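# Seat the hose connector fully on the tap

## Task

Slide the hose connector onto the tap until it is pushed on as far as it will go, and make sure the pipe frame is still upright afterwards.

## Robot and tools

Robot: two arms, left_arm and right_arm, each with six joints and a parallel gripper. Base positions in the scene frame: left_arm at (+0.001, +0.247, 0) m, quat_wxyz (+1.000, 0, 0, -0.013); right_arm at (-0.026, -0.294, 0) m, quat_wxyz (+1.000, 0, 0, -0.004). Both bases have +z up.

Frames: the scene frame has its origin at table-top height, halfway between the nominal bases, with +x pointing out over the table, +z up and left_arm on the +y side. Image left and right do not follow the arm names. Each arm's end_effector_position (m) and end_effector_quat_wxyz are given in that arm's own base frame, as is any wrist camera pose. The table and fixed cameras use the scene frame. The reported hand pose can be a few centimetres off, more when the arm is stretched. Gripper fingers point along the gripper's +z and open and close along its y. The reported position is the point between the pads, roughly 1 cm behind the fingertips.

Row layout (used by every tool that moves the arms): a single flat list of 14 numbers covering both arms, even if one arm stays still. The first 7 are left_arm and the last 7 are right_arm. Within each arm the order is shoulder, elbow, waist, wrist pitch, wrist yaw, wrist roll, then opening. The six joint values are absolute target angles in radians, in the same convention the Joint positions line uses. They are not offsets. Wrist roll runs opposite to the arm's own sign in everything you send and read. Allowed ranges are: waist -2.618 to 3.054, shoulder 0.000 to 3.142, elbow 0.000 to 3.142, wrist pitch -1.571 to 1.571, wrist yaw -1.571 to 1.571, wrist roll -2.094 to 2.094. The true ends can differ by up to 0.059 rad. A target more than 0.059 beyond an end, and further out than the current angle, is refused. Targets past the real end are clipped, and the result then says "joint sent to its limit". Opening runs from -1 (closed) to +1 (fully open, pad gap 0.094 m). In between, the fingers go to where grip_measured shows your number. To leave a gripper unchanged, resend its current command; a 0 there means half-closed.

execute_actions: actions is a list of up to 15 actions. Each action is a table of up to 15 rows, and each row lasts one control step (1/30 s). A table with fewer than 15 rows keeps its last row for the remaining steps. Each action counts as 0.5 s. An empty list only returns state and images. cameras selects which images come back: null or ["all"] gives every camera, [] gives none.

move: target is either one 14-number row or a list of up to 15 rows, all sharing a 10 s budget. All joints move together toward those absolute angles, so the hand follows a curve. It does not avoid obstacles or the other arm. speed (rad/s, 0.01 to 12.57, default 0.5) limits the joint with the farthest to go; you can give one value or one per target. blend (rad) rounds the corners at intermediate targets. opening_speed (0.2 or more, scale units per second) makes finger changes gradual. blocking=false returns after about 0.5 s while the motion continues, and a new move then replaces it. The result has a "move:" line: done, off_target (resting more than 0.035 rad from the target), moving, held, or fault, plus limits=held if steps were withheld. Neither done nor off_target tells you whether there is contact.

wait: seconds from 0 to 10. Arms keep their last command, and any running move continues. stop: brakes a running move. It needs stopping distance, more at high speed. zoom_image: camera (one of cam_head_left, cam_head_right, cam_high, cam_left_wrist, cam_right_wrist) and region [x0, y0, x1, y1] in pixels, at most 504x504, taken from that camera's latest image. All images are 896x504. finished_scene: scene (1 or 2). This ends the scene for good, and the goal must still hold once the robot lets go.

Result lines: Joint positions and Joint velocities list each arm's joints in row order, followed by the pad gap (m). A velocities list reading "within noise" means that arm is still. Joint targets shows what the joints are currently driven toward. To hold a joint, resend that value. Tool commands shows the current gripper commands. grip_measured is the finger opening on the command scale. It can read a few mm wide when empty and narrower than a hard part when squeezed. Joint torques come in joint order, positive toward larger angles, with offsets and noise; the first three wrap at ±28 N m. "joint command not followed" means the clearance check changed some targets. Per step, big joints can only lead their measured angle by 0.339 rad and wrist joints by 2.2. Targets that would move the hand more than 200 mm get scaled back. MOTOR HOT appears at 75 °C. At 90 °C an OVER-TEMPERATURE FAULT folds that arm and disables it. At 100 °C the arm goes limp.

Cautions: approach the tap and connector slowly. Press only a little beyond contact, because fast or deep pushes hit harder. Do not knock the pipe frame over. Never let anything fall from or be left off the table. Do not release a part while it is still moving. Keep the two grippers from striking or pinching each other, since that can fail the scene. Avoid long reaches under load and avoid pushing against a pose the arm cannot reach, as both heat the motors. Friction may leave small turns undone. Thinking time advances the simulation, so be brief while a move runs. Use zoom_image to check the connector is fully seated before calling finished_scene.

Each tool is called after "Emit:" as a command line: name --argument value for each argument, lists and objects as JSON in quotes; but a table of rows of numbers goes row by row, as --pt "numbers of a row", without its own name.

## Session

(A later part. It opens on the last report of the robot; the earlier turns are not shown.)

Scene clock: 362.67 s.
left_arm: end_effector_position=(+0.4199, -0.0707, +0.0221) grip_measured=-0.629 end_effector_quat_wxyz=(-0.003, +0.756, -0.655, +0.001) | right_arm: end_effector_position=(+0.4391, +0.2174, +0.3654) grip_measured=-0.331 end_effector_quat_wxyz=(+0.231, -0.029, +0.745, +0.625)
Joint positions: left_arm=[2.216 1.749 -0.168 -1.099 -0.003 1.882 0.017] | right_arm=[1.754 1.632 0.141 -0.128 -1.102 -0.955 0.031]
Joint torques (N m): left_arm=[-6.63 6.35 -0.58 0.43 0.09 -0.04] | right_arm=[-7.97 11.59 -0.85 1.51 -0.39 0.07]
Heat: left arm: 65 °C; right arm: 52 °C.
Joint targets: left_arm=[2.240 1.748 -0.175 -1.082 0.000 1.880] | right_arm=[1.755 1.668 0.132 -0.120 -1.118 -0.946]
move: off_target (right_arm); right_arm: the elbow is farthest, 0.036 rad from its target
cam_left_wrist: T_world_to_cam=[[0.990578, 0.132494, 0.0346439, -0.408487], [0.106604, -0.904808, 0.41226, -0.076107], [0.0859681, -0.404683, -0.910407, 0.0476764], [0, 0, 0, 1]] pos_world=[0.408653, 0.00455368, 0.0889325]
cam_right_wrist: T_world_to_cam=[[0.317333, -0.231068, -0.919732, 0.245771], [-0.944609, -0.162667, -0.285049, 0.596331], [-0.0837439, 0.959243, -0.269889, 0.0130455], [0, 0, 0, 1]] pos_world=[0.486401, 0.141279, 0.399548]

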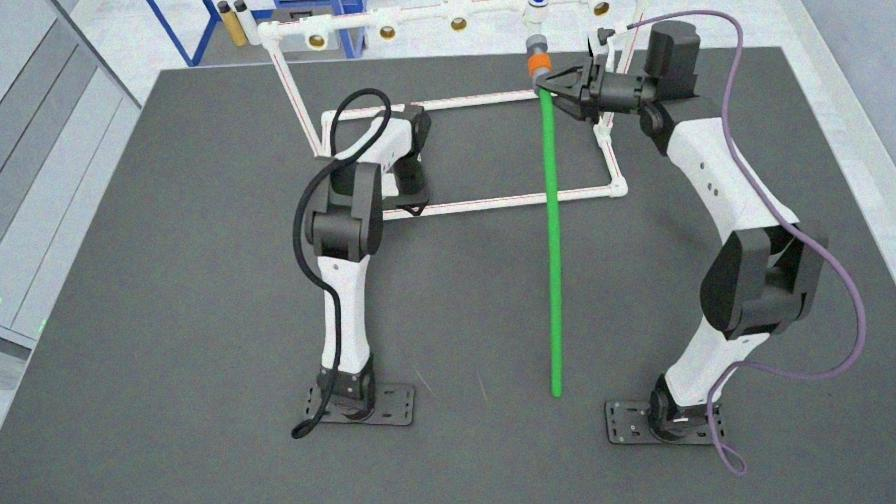

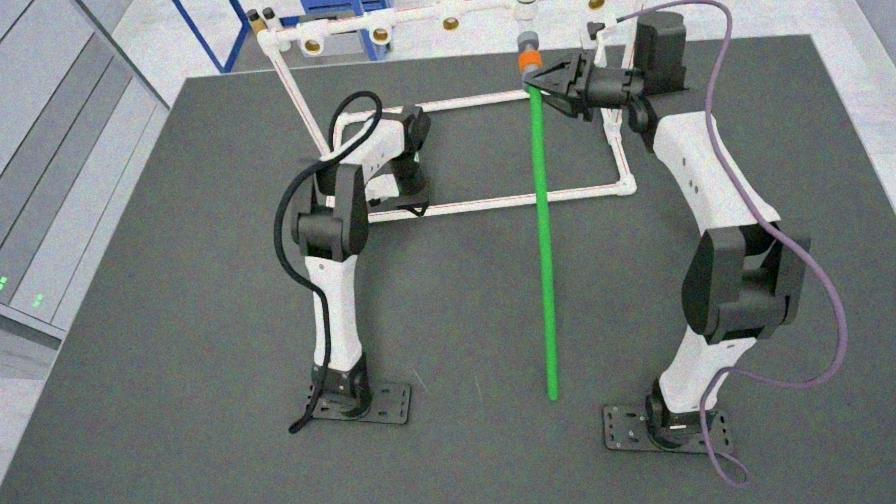

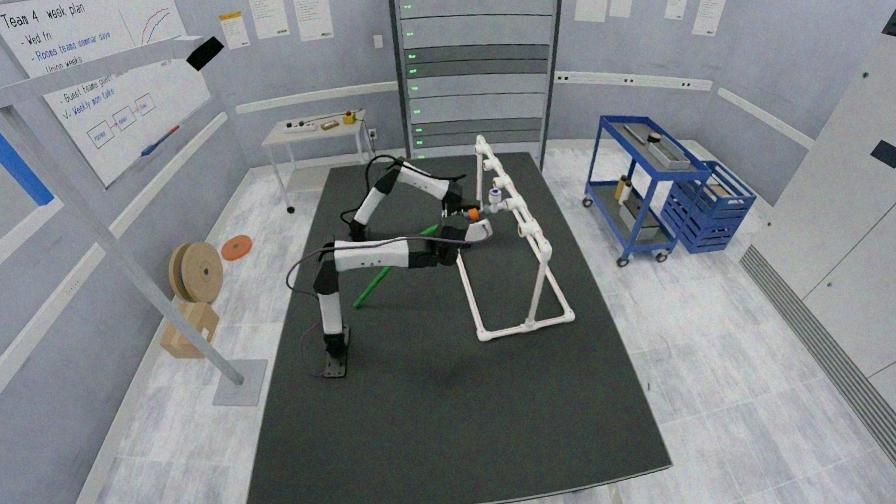

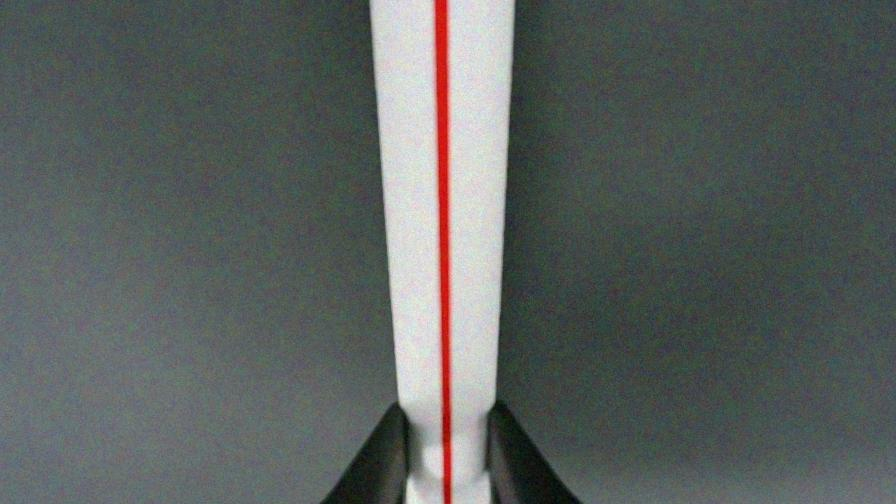

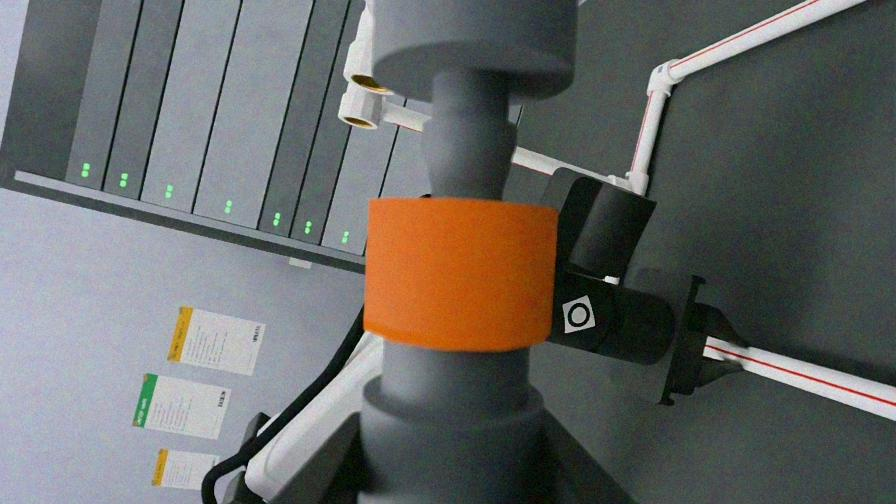

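Emit:
move --target '[2.24,1.7475,-0.175,-1.082,0,1.88,-0.75,1.801,1.738,0.132,-0.143,-1.117,-0.946,-0.5]' --speed 0.04

Emit:
zoom_image --camera "cam_right_wrist" --region '[336, 0, 616, 252]'

Emit:
zoom_image --camera "cam_head_left" --region '[515, 25, 565, 80]'

Emit:
zoom_image --camera "cam_high" --region '[460, 195, 495, 225]'

Scene clock: 399.83 s.
left_arm: end_effector_position=(+0.4199, -0.0707, +0.0221) grip_measured=-0.629 end_effector_quat_wxyz=(-0.003, +0.756, -0.655, +0.001) | right_arm: end_effector_position=(+0.4503, +0.2179, +0.3683) grip_measured=-0.331 end_effector_quat_wxyz=(+0.230, -0.028, +0.745, +0.625)
Joint positions: left_arm=[2.216 1.749 -0.168 -1.099 -0.003 1.882 0.017] | right_arm=[1.799 1.701 0.139 -0.154 -1.103 -0.954 0.031]
Joint torques (N m): left_arm=[-6.64 6.31 -0.61 0.44 0.08 -0.05] | right_arm=[-8.31 11.77 -0.66 1.54 -0.37 0.07]
Heat: left arm: 58 °C; right arm: 58 °C.
Joint targets: left_arm=[2.240 1.748 -0.175 -1.082 0.000 1.880] | right_arm=[1.801 1.738 0.132 -0.143 -1.117 -0.946]
move: off_target (right_arm); right_arm: the elbow is farthest, 0.037 rad from its target
cam_left_wrist: T_world_to_cam=[[0.990578, 0.132494, 0.0346439, -0.408487], [0.106604, -0.904808, 0.41226, -0.076107], [0.0859681, -0.404683, -0.910407, 0.0476764], [0, 0, 0, 1]] pos_world=[0.408653, 0.00455368, 0.0889325]
cam_right_wrist: T_world_to_cam=[[0.314514, -0.231838, -0.920506, 0.246818], [-0.94561, -0.161392, -0.282444, 0.607088], [-0.0830811, 0.959273, -0.269988, 0.0139934], [0, 0, 0, 1]] pos_world=[0.497603, 0.141777, 0.402444]

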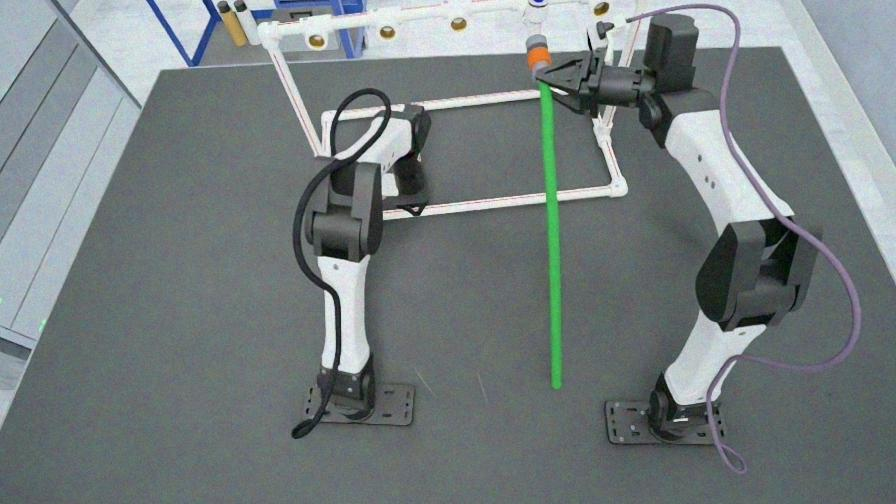

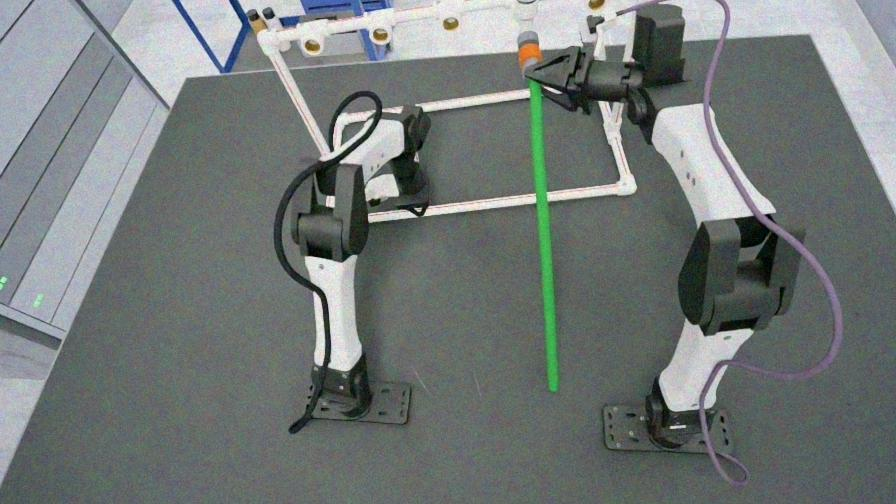

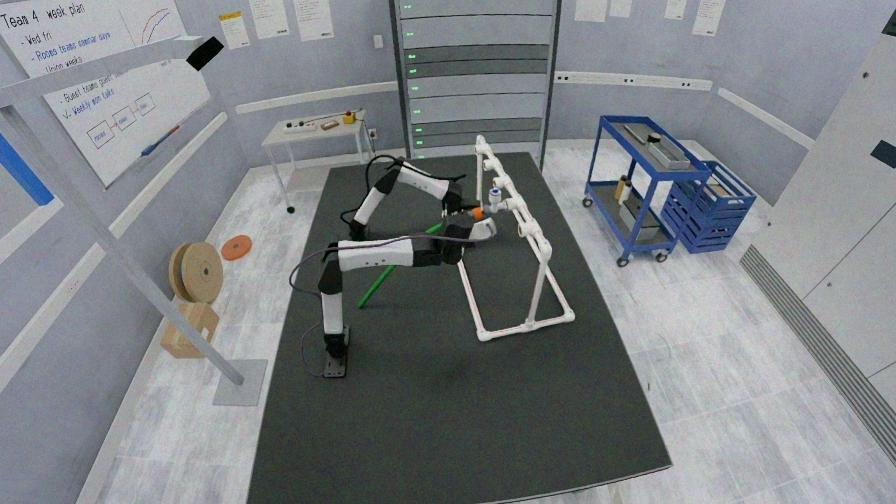

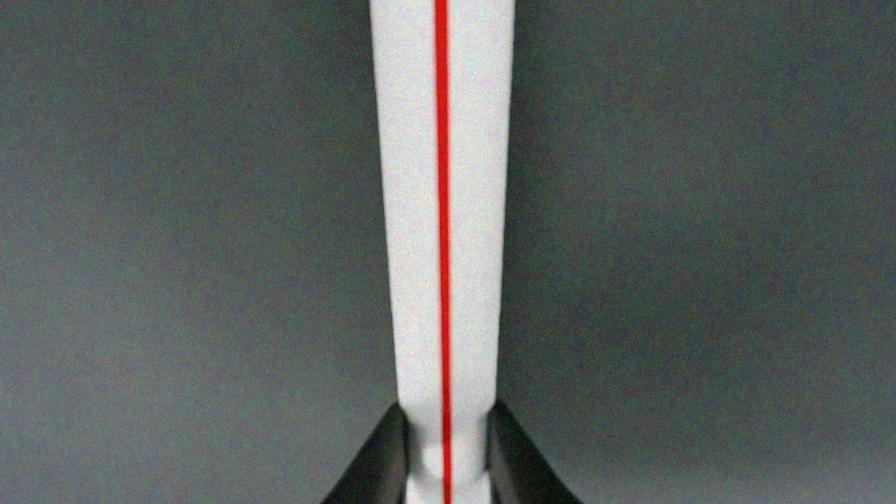

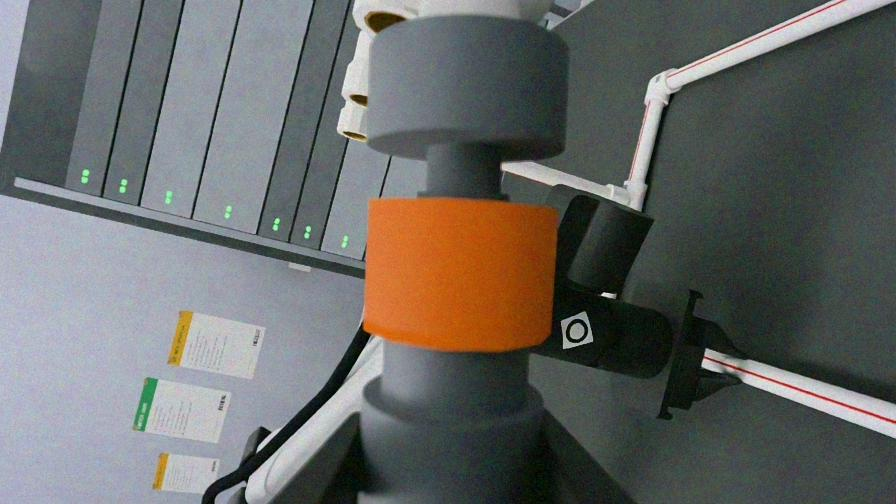

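Scaled by 1.800 (camera's finer frame: 1280x720).

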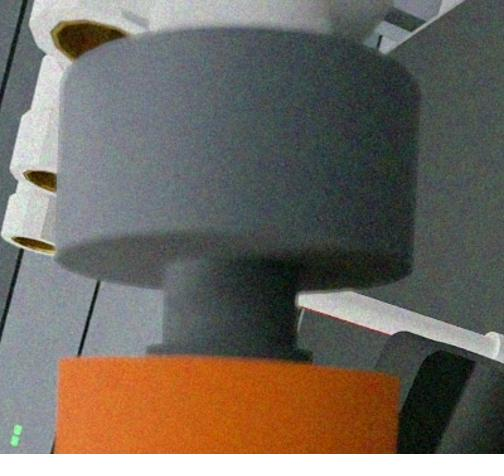

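Scaled by 9.164 (camera's finer frame: 1280x720).

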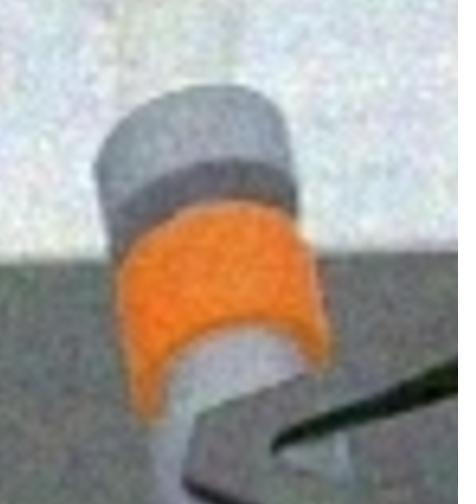

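Scaled by 14.400 (camera's finer frame: 1280x720).

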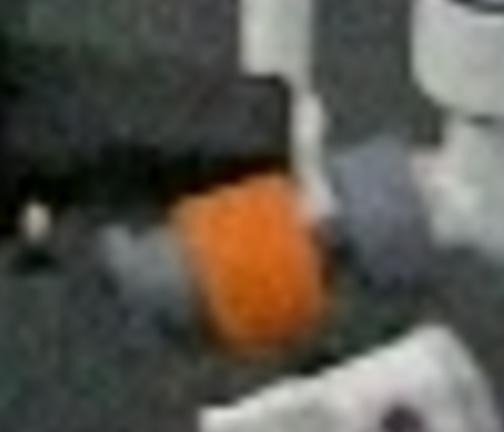

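Emit:
move --target '[2.24,1.7475,-0.175,-1.082,0,1.88,-0.75,1.853,1.817,0.131,-0.170,-1.119,-0.946,-0.5]' --speed 0.05

Emit:
zoom_image --camera "cam_right_wrist" --region '[336, 0, 616, 252]'

Emit:
zoom_image --camera "cam_head_left" --region '[515, 25, 565, 80]'

Emit:
zoom_image --camera "cam_high" --region '[460, 195, 495, 225]'

Scene clock: 408.03 s.
left_arm: end_effector_position=(+0.4236, -0.0714, +0.0221) grip_measured=-0.629 end_effector_quat_wxyz=(-0.006, +0.756, -0.655, +0.008) | right_arm: end_effector_position=(+0.4577, +0.2198, +0.3690) grip_measured=-0.331 end_effector_quat_wxyz=(+0.216, -0.030, +0.746, +0.629)
Joint positions: left_arm=[2.216 1.749 -0.168 -1.084 -0.003 1.882 0.017] | right_arm=[1.849 1.775 0.137 -0.2 -1.129 -0.95 0.031]
Joint torques (N m): left_arm=[-6.63 6.39 -0.61 0.31 0.08 -0.06] | right_arm=[-8.47 12.18 -0.53 1.69 -0.11 0.03]
Heat: left arm: 58 °C; right arm: 57 °C.
Joint targets: left_arm=[2.240 1.748 -0.175 -1.082 0.000 1.880] | right_arm=[1.853 1.817 0.131 -0.170 -1.119 -0.946]
move: off_target (right_arm); right_arm: the elbow is farthest, 0.042 rad from its target
cam_left_wrist: T_world_to_cam=[[0.989945, 0.132704, 0.0489683, -0.412039], [0.100492, -0.903442, 0.416766, -0.0745486], [0.0995465, -0.407654, -0.907694, 0.0410552], [0, 0, 0, 1]] pos_world=[0.4113, 0.00406515, 0.0885117]
cam_right_wrist: T_world_to_cam=[[0.302648, -0.222489, -0.92677, 0.251114], [-0.946749, -0.182267, -0.265416, 0.613376], [-0.109867, 0.957746, -0.265804, 0.0240784], [0, 0, 0, 1]] pos_world=[0.50736, 0.144607, 0.401924]

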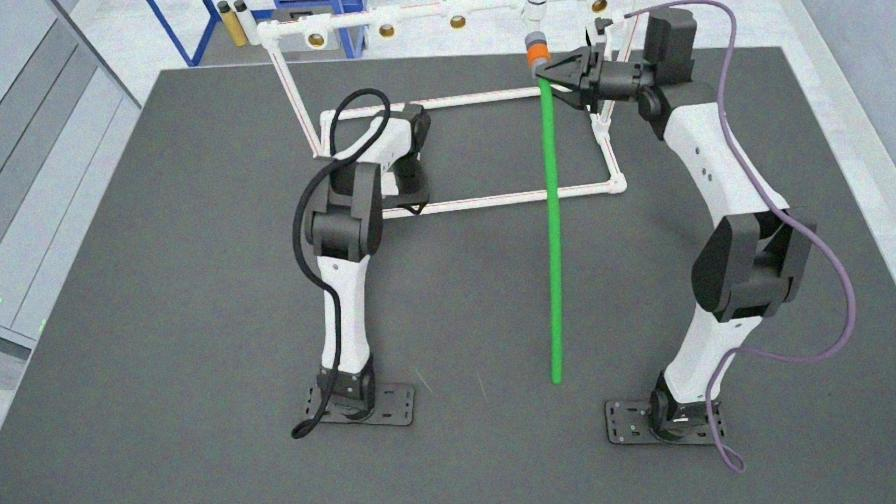

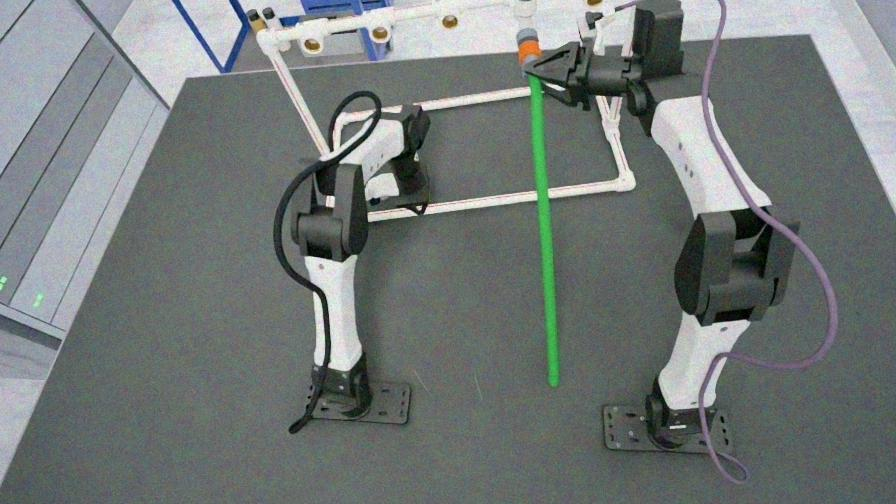

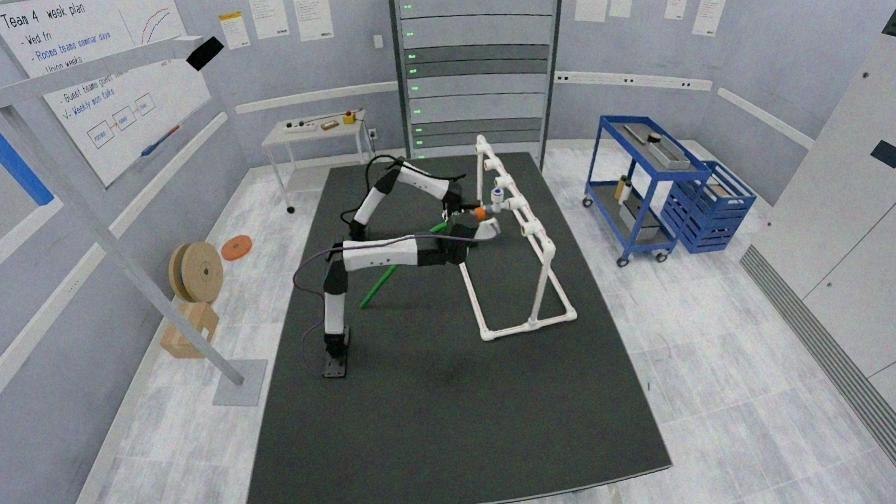

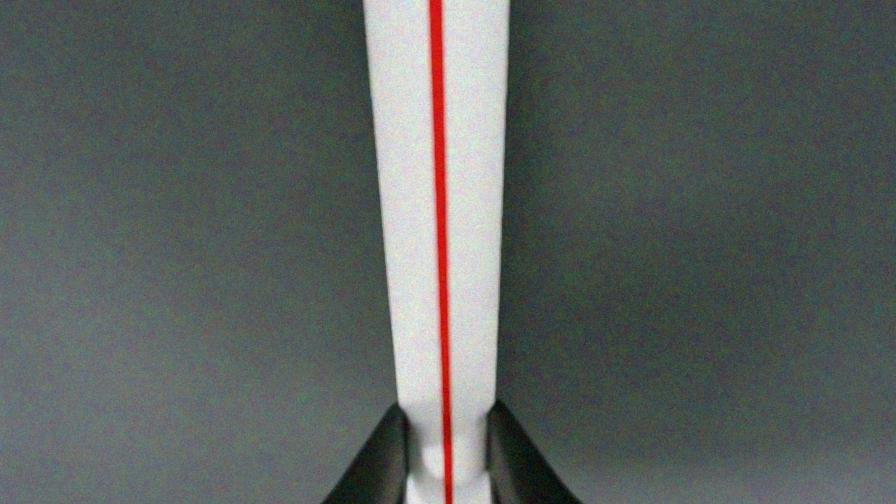

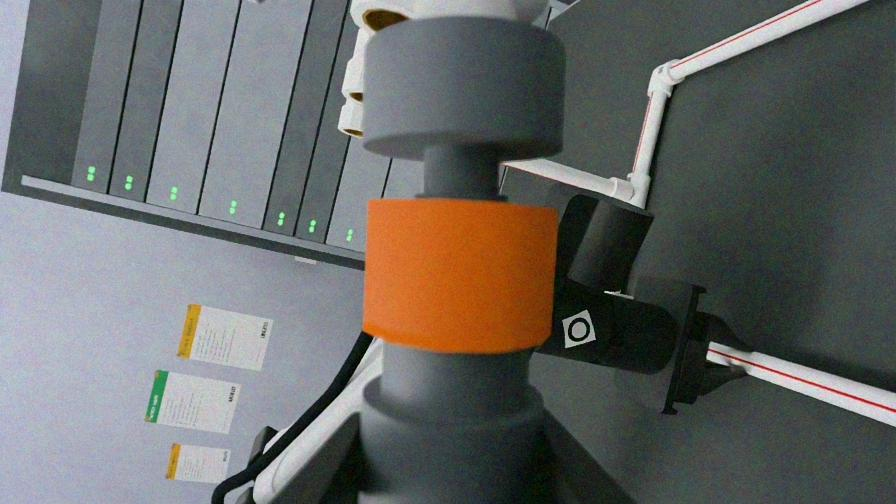

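Scaled by 1.800 (camera's finer frame: 1280x720).

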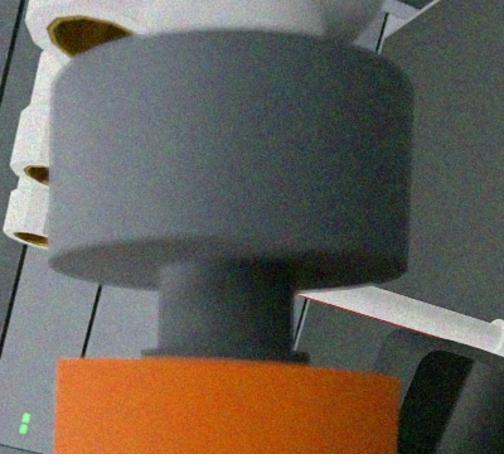

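Scaled by 9.164 (camera's finer frame: 1280x720).

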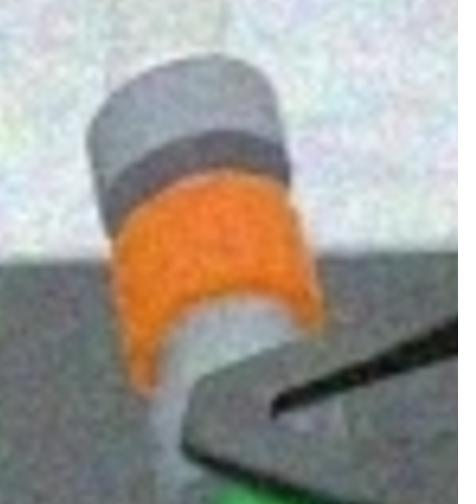

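Scaled by 14.400 (camera's finer frame: 1280x720).

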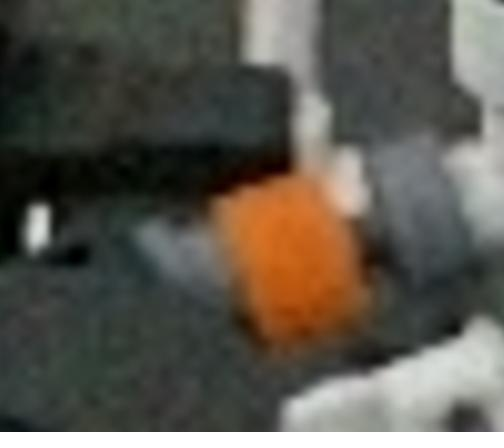

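Emit:
move --target '[2.24,1.7475,-0.175,-1.082,0,1.88,-0.75,1.849,1.812,0.131,-0.191,-1.143,-0.943,-0.5]' --speed 0.05

Emit:
zoom_image --camera "cam_head_left" --region '[430, 0, 570, 60]'

Emit:
zoom_image --camera "cam_head_right" --region '[430, 0, 570, 60]'

Emit:
zoom_image --camera "cam_high" --region '[480, 160, 550, 230]'

Scene clock: 451.90 s.
left_arm: end_effector_position=(+0.4236, -0.0714, +0.0221) grip_measured=-0.629 end_effector_quat_wxyz=(-0.006, +0.756, -0.655, +0.008) | right_arm: end_effector_position=(+0.4571, +0.2199, +0.3687) grip_measured=-0.331 end_effector_quat_wxyz=(+0.215, -0.031, +0.746, +0.629)
Joint positions: left_arm=[2.216 1.749 -0.168 -1.084 -0.003 1.882 0.017] | right_arm=[1.849 1.775 0.137 -0.202 -1.132 -0.948 0.031]
Joint torques (N m): left_arm=[-6.64 6.39 -0.61 0.29 0.07 -0.04] | right_arm=[-8.84 11.67 -0.54 1.52 -0.35 0.03]
Heat: left arm: 55 °C; right arm: 57 °C.
Joint targets: left_arm=[2.240 1.748 -0.175 -1.082 0.000 1.880] | right_arm=[1.849 1.812 0.131 -0.191 -1.143 -0.943]
move: off_target (right_arm); right_arm: the elbow is farthest, 0.037 rad from its target
cam_left_wrist: T_world_to_cam=[[0.989945, 0.132704, 0.0489683, -0.412039], [0.100492, -0.903442, 0.416766, -0.0745486], [0.0995465, -0.407654, -0.907694, 0.0410552], [0, 0, 0, 1]] pos_world=[0.4113, 0.00406515, 0.0885117]
cam_right_wrist: T_world_to_cam=[[0.302869, -0.221486, -0.926938, 0.25095], [-0.946253, -0.18569, -0.26481, 0.613014], [-0.113472, 0.957321, -0.265822, 0.025489], [0, 0, 0, 1]] pos_world=[0.506953, 0.145012, 0.401724]

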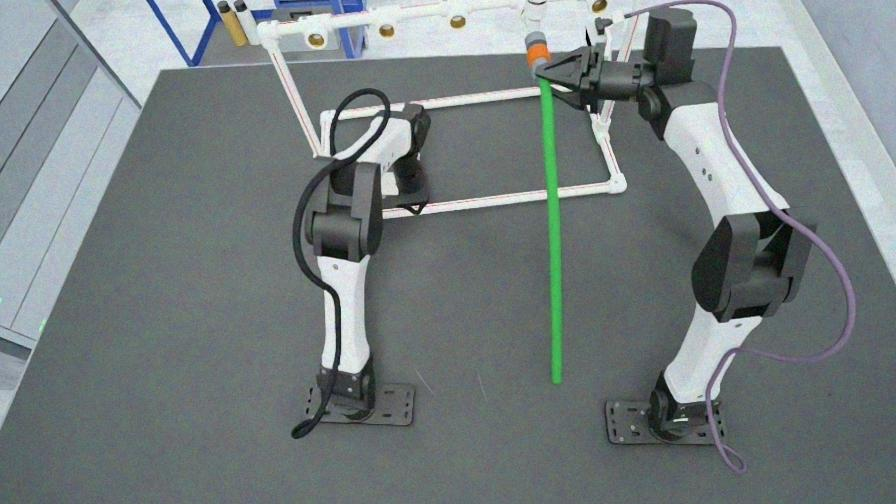

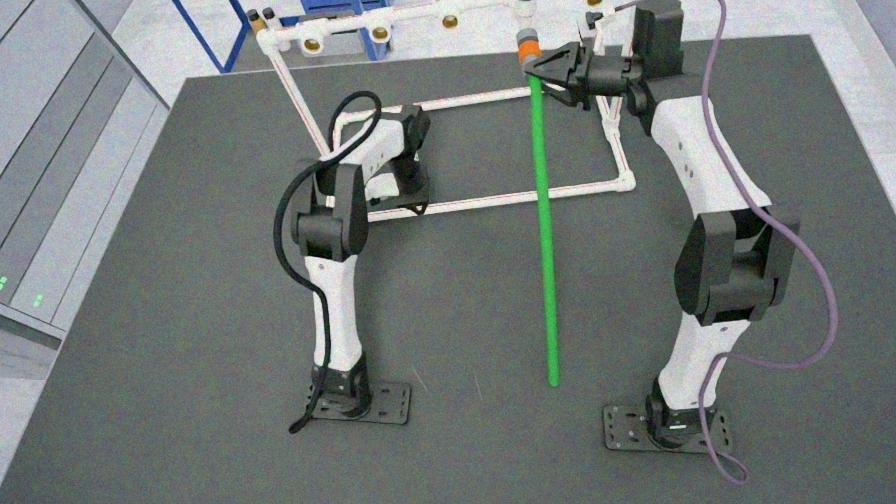

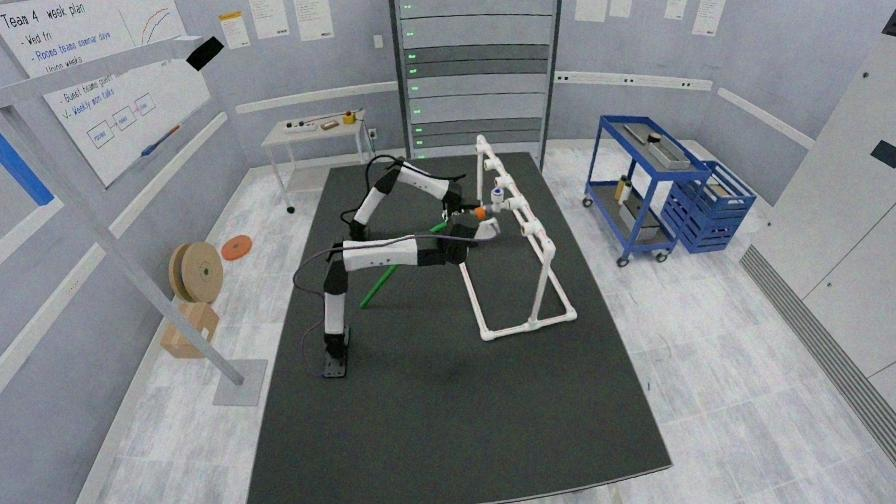

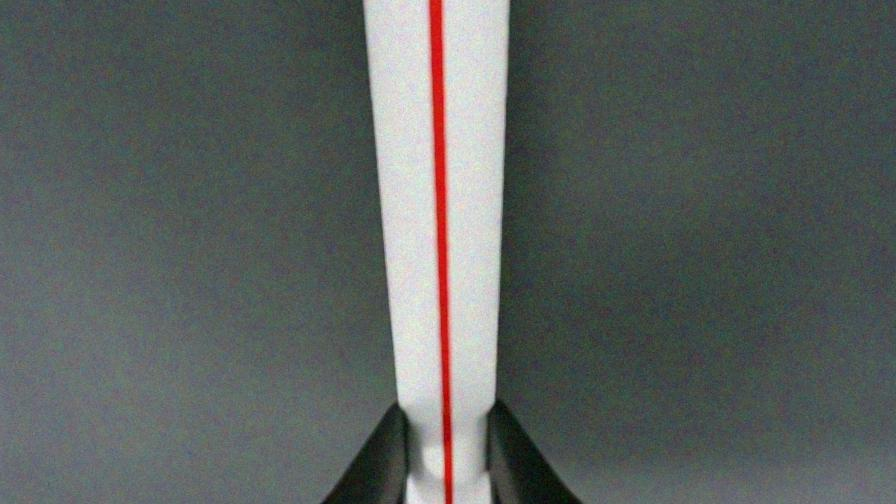

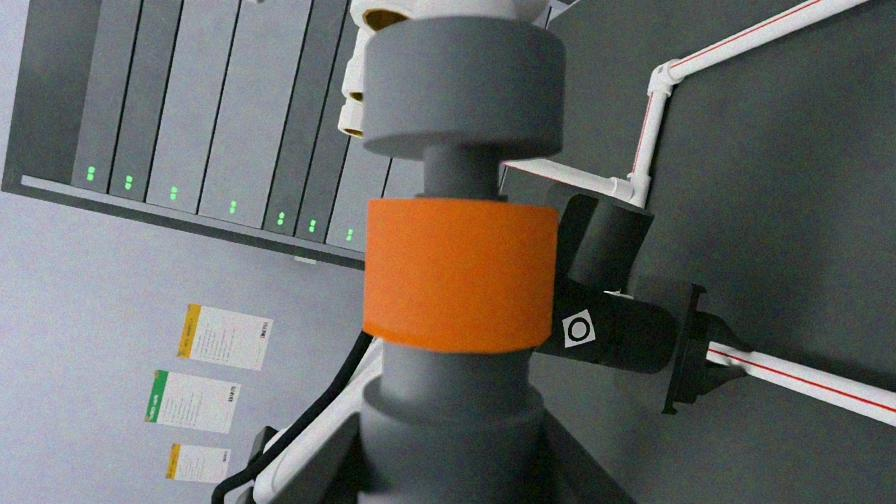

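Scaled by 3.600 (camera's finer frame: 1280x720).

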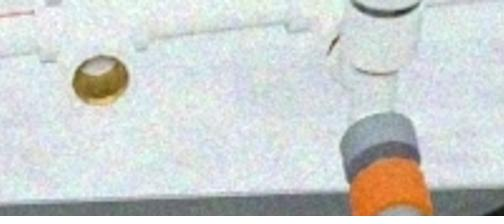

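Scaled by 3.600 (camera's finer frame: 1280x720).

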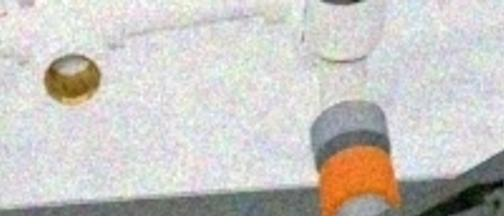

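Scaled by 7.200 (camera's finer frame: 1280x720).

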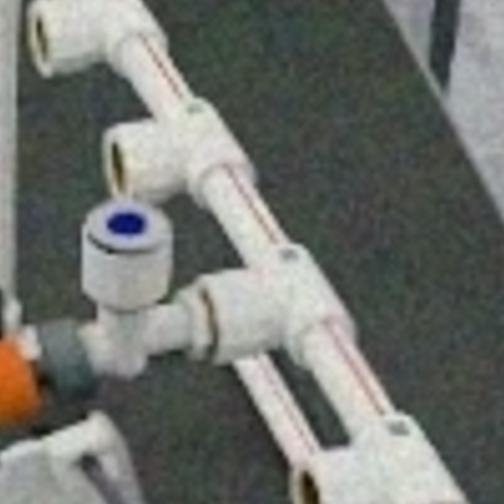

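Emit:
move --pt "2.17 1.755 -0.172 -1.082 0 1.88 -0.75 1.849 1.812 0.131 -0.191 -1.143 -0.943 -0.5" --pt "2.17 1.755 -0.172 -1.082 0 1.88 0.8 1.849 1.812 0.131 -0.191 -1.143 -0.943 -0.5" --speed 0.1 --opening_speed 1.0 --cameras '["cam_left_wrist","cam_head_left","cam_right_wrist"]'

Scene clock: 489.93 s.
left_arm: end_effector_position=(+0.4237, -0.0715, +0.0221) grip_measured=+0.799 end_effector_quat_wxyz=(-0.007, +0.756, -0.655, +0.008) | right_arm: end_effector_position=(+0.4570, +0.2199, +0.3687) grip_measured=-0.331 end_effector_quat_wxyz=(+0.215, -0.031, +0.746, +0.629)
Joint positions: left_arm=[2.216 1.749 -0.168 -1.084 -0.003 1.882 0.084] | right_arm=[1.849 1.775 0.137 -0.203 -1.132 -0.948 0.031]
Joint torques (N m): left_arm=[-12.15 7.16 -0.34 0.29 0.07 -0.04] | right_arm=[-8.85 11.67 -0.53 1.52 -0.35 0.03]
Heat: left arm: 56 °C; right arm: 59 °C.
Joint targets: left_arm=[2.170 1.755 -0.172 -1.082 0.000 1.880] | right_arm=[1.849 1.812 0.131 -0.191 -1.143 -0.943]
move: off_target (left_arm, right_arm); target 2's new numbers were sent with left_arm's shoulder 0.046 rad from that target; left_arm: the shoulder is farthest, 0.046 rad from its target; right_arm: the elbow is farthest, 0.037 rad from its target
cam_left_wrist: T_world_to_cam=[[0.989936, 0.132647, 0.04931, -0.412163], [0.100285, -0.9034, 0.416906, -0.0744853], [0.0998482, -0.407765, -0.907611, 0.040914], [0, 0, 0, 1]] pos_world=[0.411399, 0.00406562, 0.0885111]
cam_right_wrist: T_world_to_cam=[[0.302891, -0.221664, -0.926888, 0.250852], [-0.946247, -0.185741, -0.264797, 0.612986], [-0.113465, 0.95727, -0.266008, 0.0255416], [0, 0, 0, 1]] pos_world=[0.506953, 0.145012, 0.401623]
Images, in order (width x height): cam_head_left 896x504, cam_left_wrist 896x504, cam_right_wrist 896x504.

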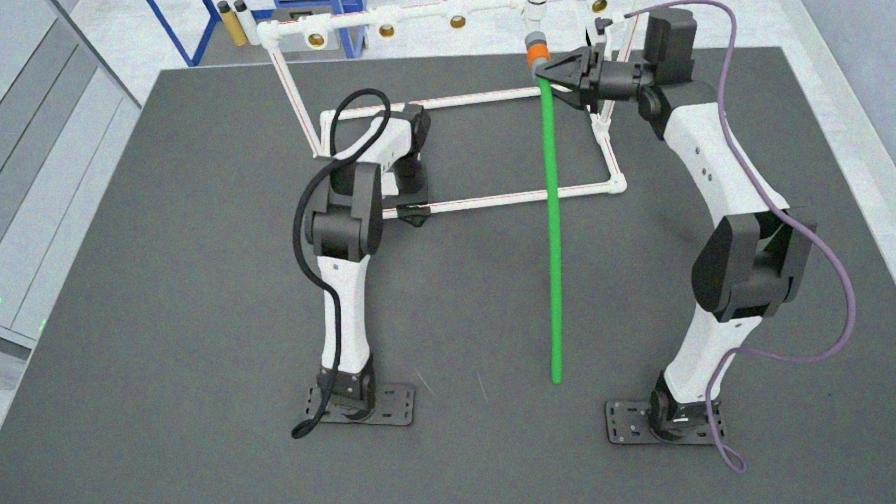

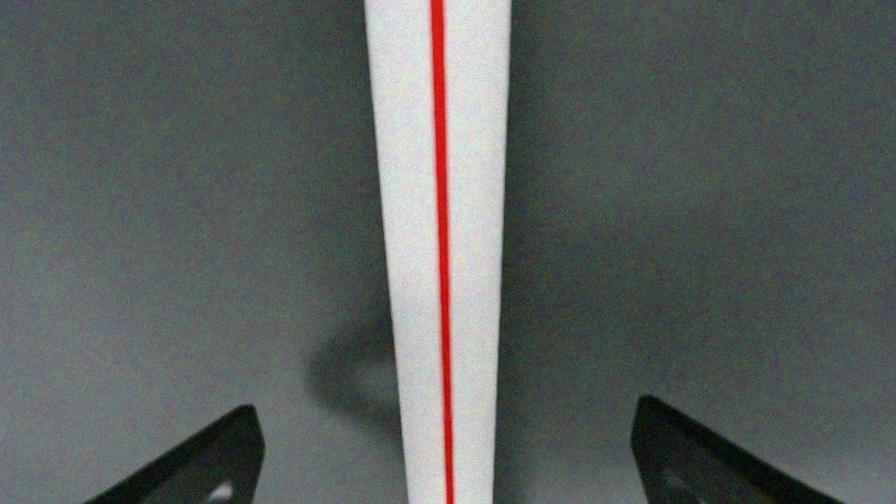

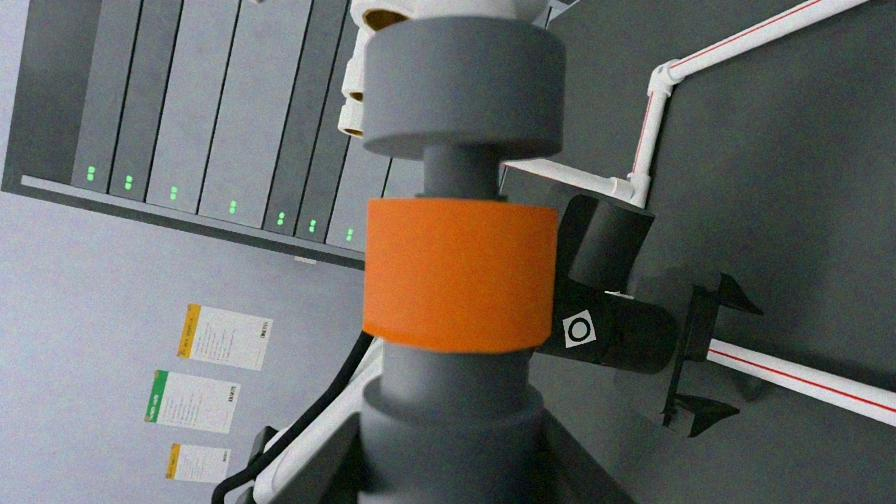

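Emit:
move --pt "2.16 2.05 -0.172 -1.40 0 1.88 0.8 1.849 1.812 0.131 -0.191 -1.143 -0.943 -0.5" --pt "1.68 1.52 -0.30 -1.35 -0.30 1.6 0.8 1.849 1.812 0.131 -0.191 -1.143 -0.943 -0.5" --pt "1.912 1.20 -0.686 1.244 -0.75 1.24 0.8 1.849 1.812 0.131 -0.191 -1.143 -0.943 -0.5" --speed '[0.4,0.7,0.8]' --blend '[0.05,0.1,0]'

Scene clock: 498.43 s.
left_arm: end_effector_position=(+0.4660, -0.2305, +0.3524) grip_measured=+0.799 end_effector_quat_wxyz=(+0.601, -0.433, +0.360, -0.568) | right_arm: end_effector_position=(+0.4570, +0.2199, +0.3687) grip_measured=-0.331 end_effector_quat_wxyz=(+0.215, -0.031, +0.746, +0.629)
Joint positions: left_arm=[1.897 1.203 -0.682 1.209 -0.732 1.272 0.085] | right_arm=[1.849 1.775 0.137 -0.203 -1.132 -0.948 0.031]
Joint torques (N m): left_arm=[-5.83 6.93 -0.27 2.07 0.09 -0.42] | right_arm=[-8.83 11.67 -0.53 1.52 -0.35 0.03]
Heat: left arm: 58 °C; right arm: 59 °C.
Joint targets: left_arm=[1.912 1.200 -0.686 1.244 -0.750 1.240] | right_arm=[1.849 1.812 0.131 -0.191 -1.143 -0.943]
move: off_target (right_arm); right_arm: the elbow is farthest, 0.037 rad from its target
cam_left_wrist: T_world_to_cam=[[-0.39556, 0.00636366, 0.918418, -0.138929], [-0.287526, -0.950569, -0.11725, -0.00205287], [0.872273, -0.310449, 0.377837, -0.518903], [0, 0, 0, 1]] pos_world=[0.39708, -0.16216, 0.323415]
cam_right_wrist: T_world_to_cam=[[0.302891, -0.221664, -0.926888, 0.250852], [-0.946247, -0.185741, -0.264797, 0.612986], [-0.113465, 0.95727, -0.266008, 0.0255416], [0, 0, 0, 1]] pos_world=[0.506953, 0.145012, 0.401623]

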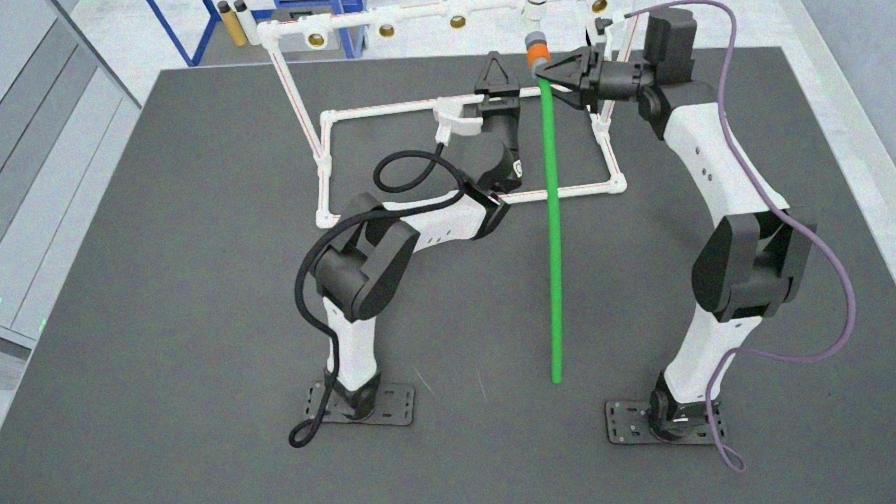

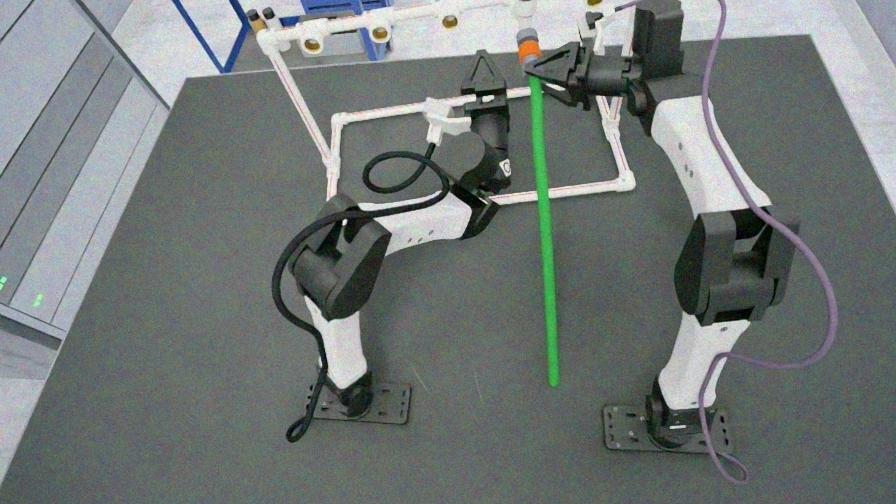

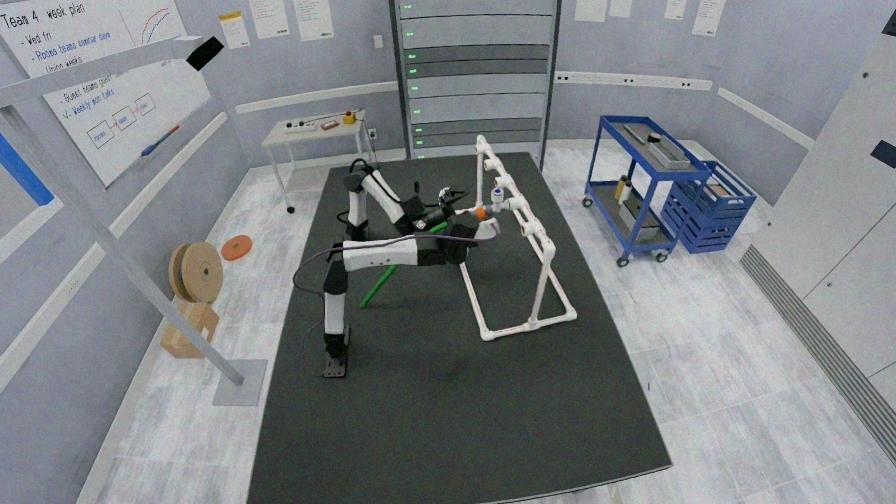

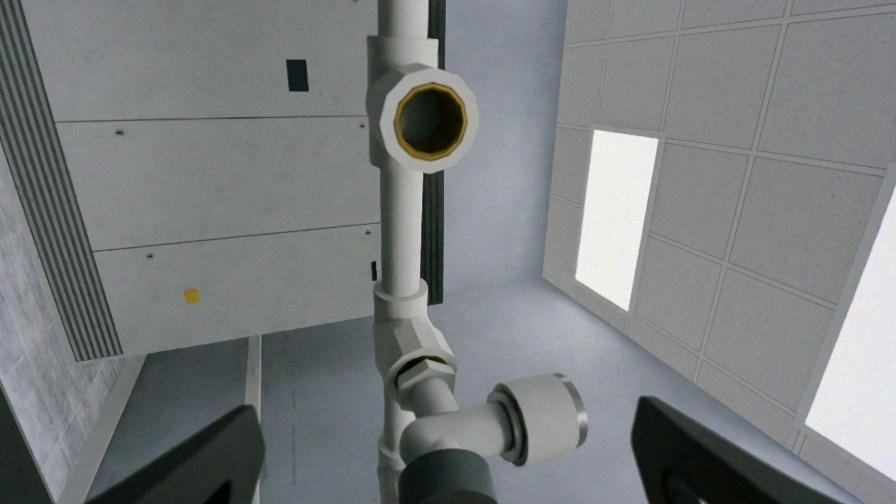

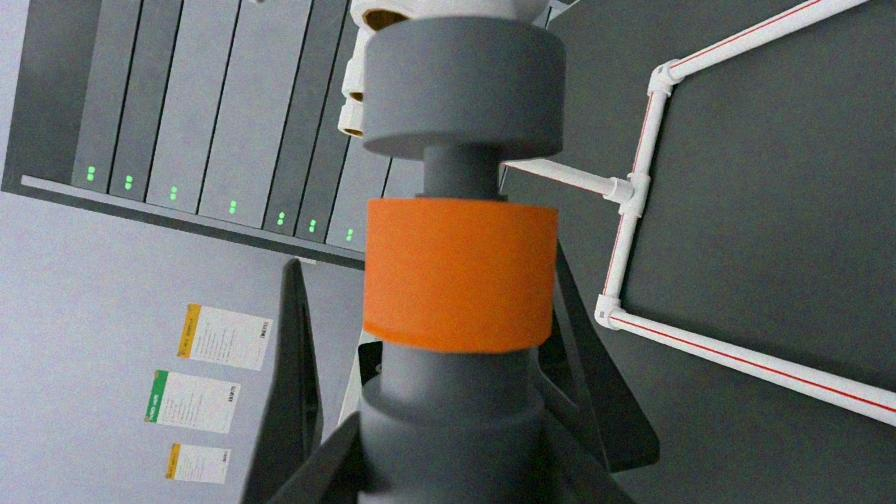

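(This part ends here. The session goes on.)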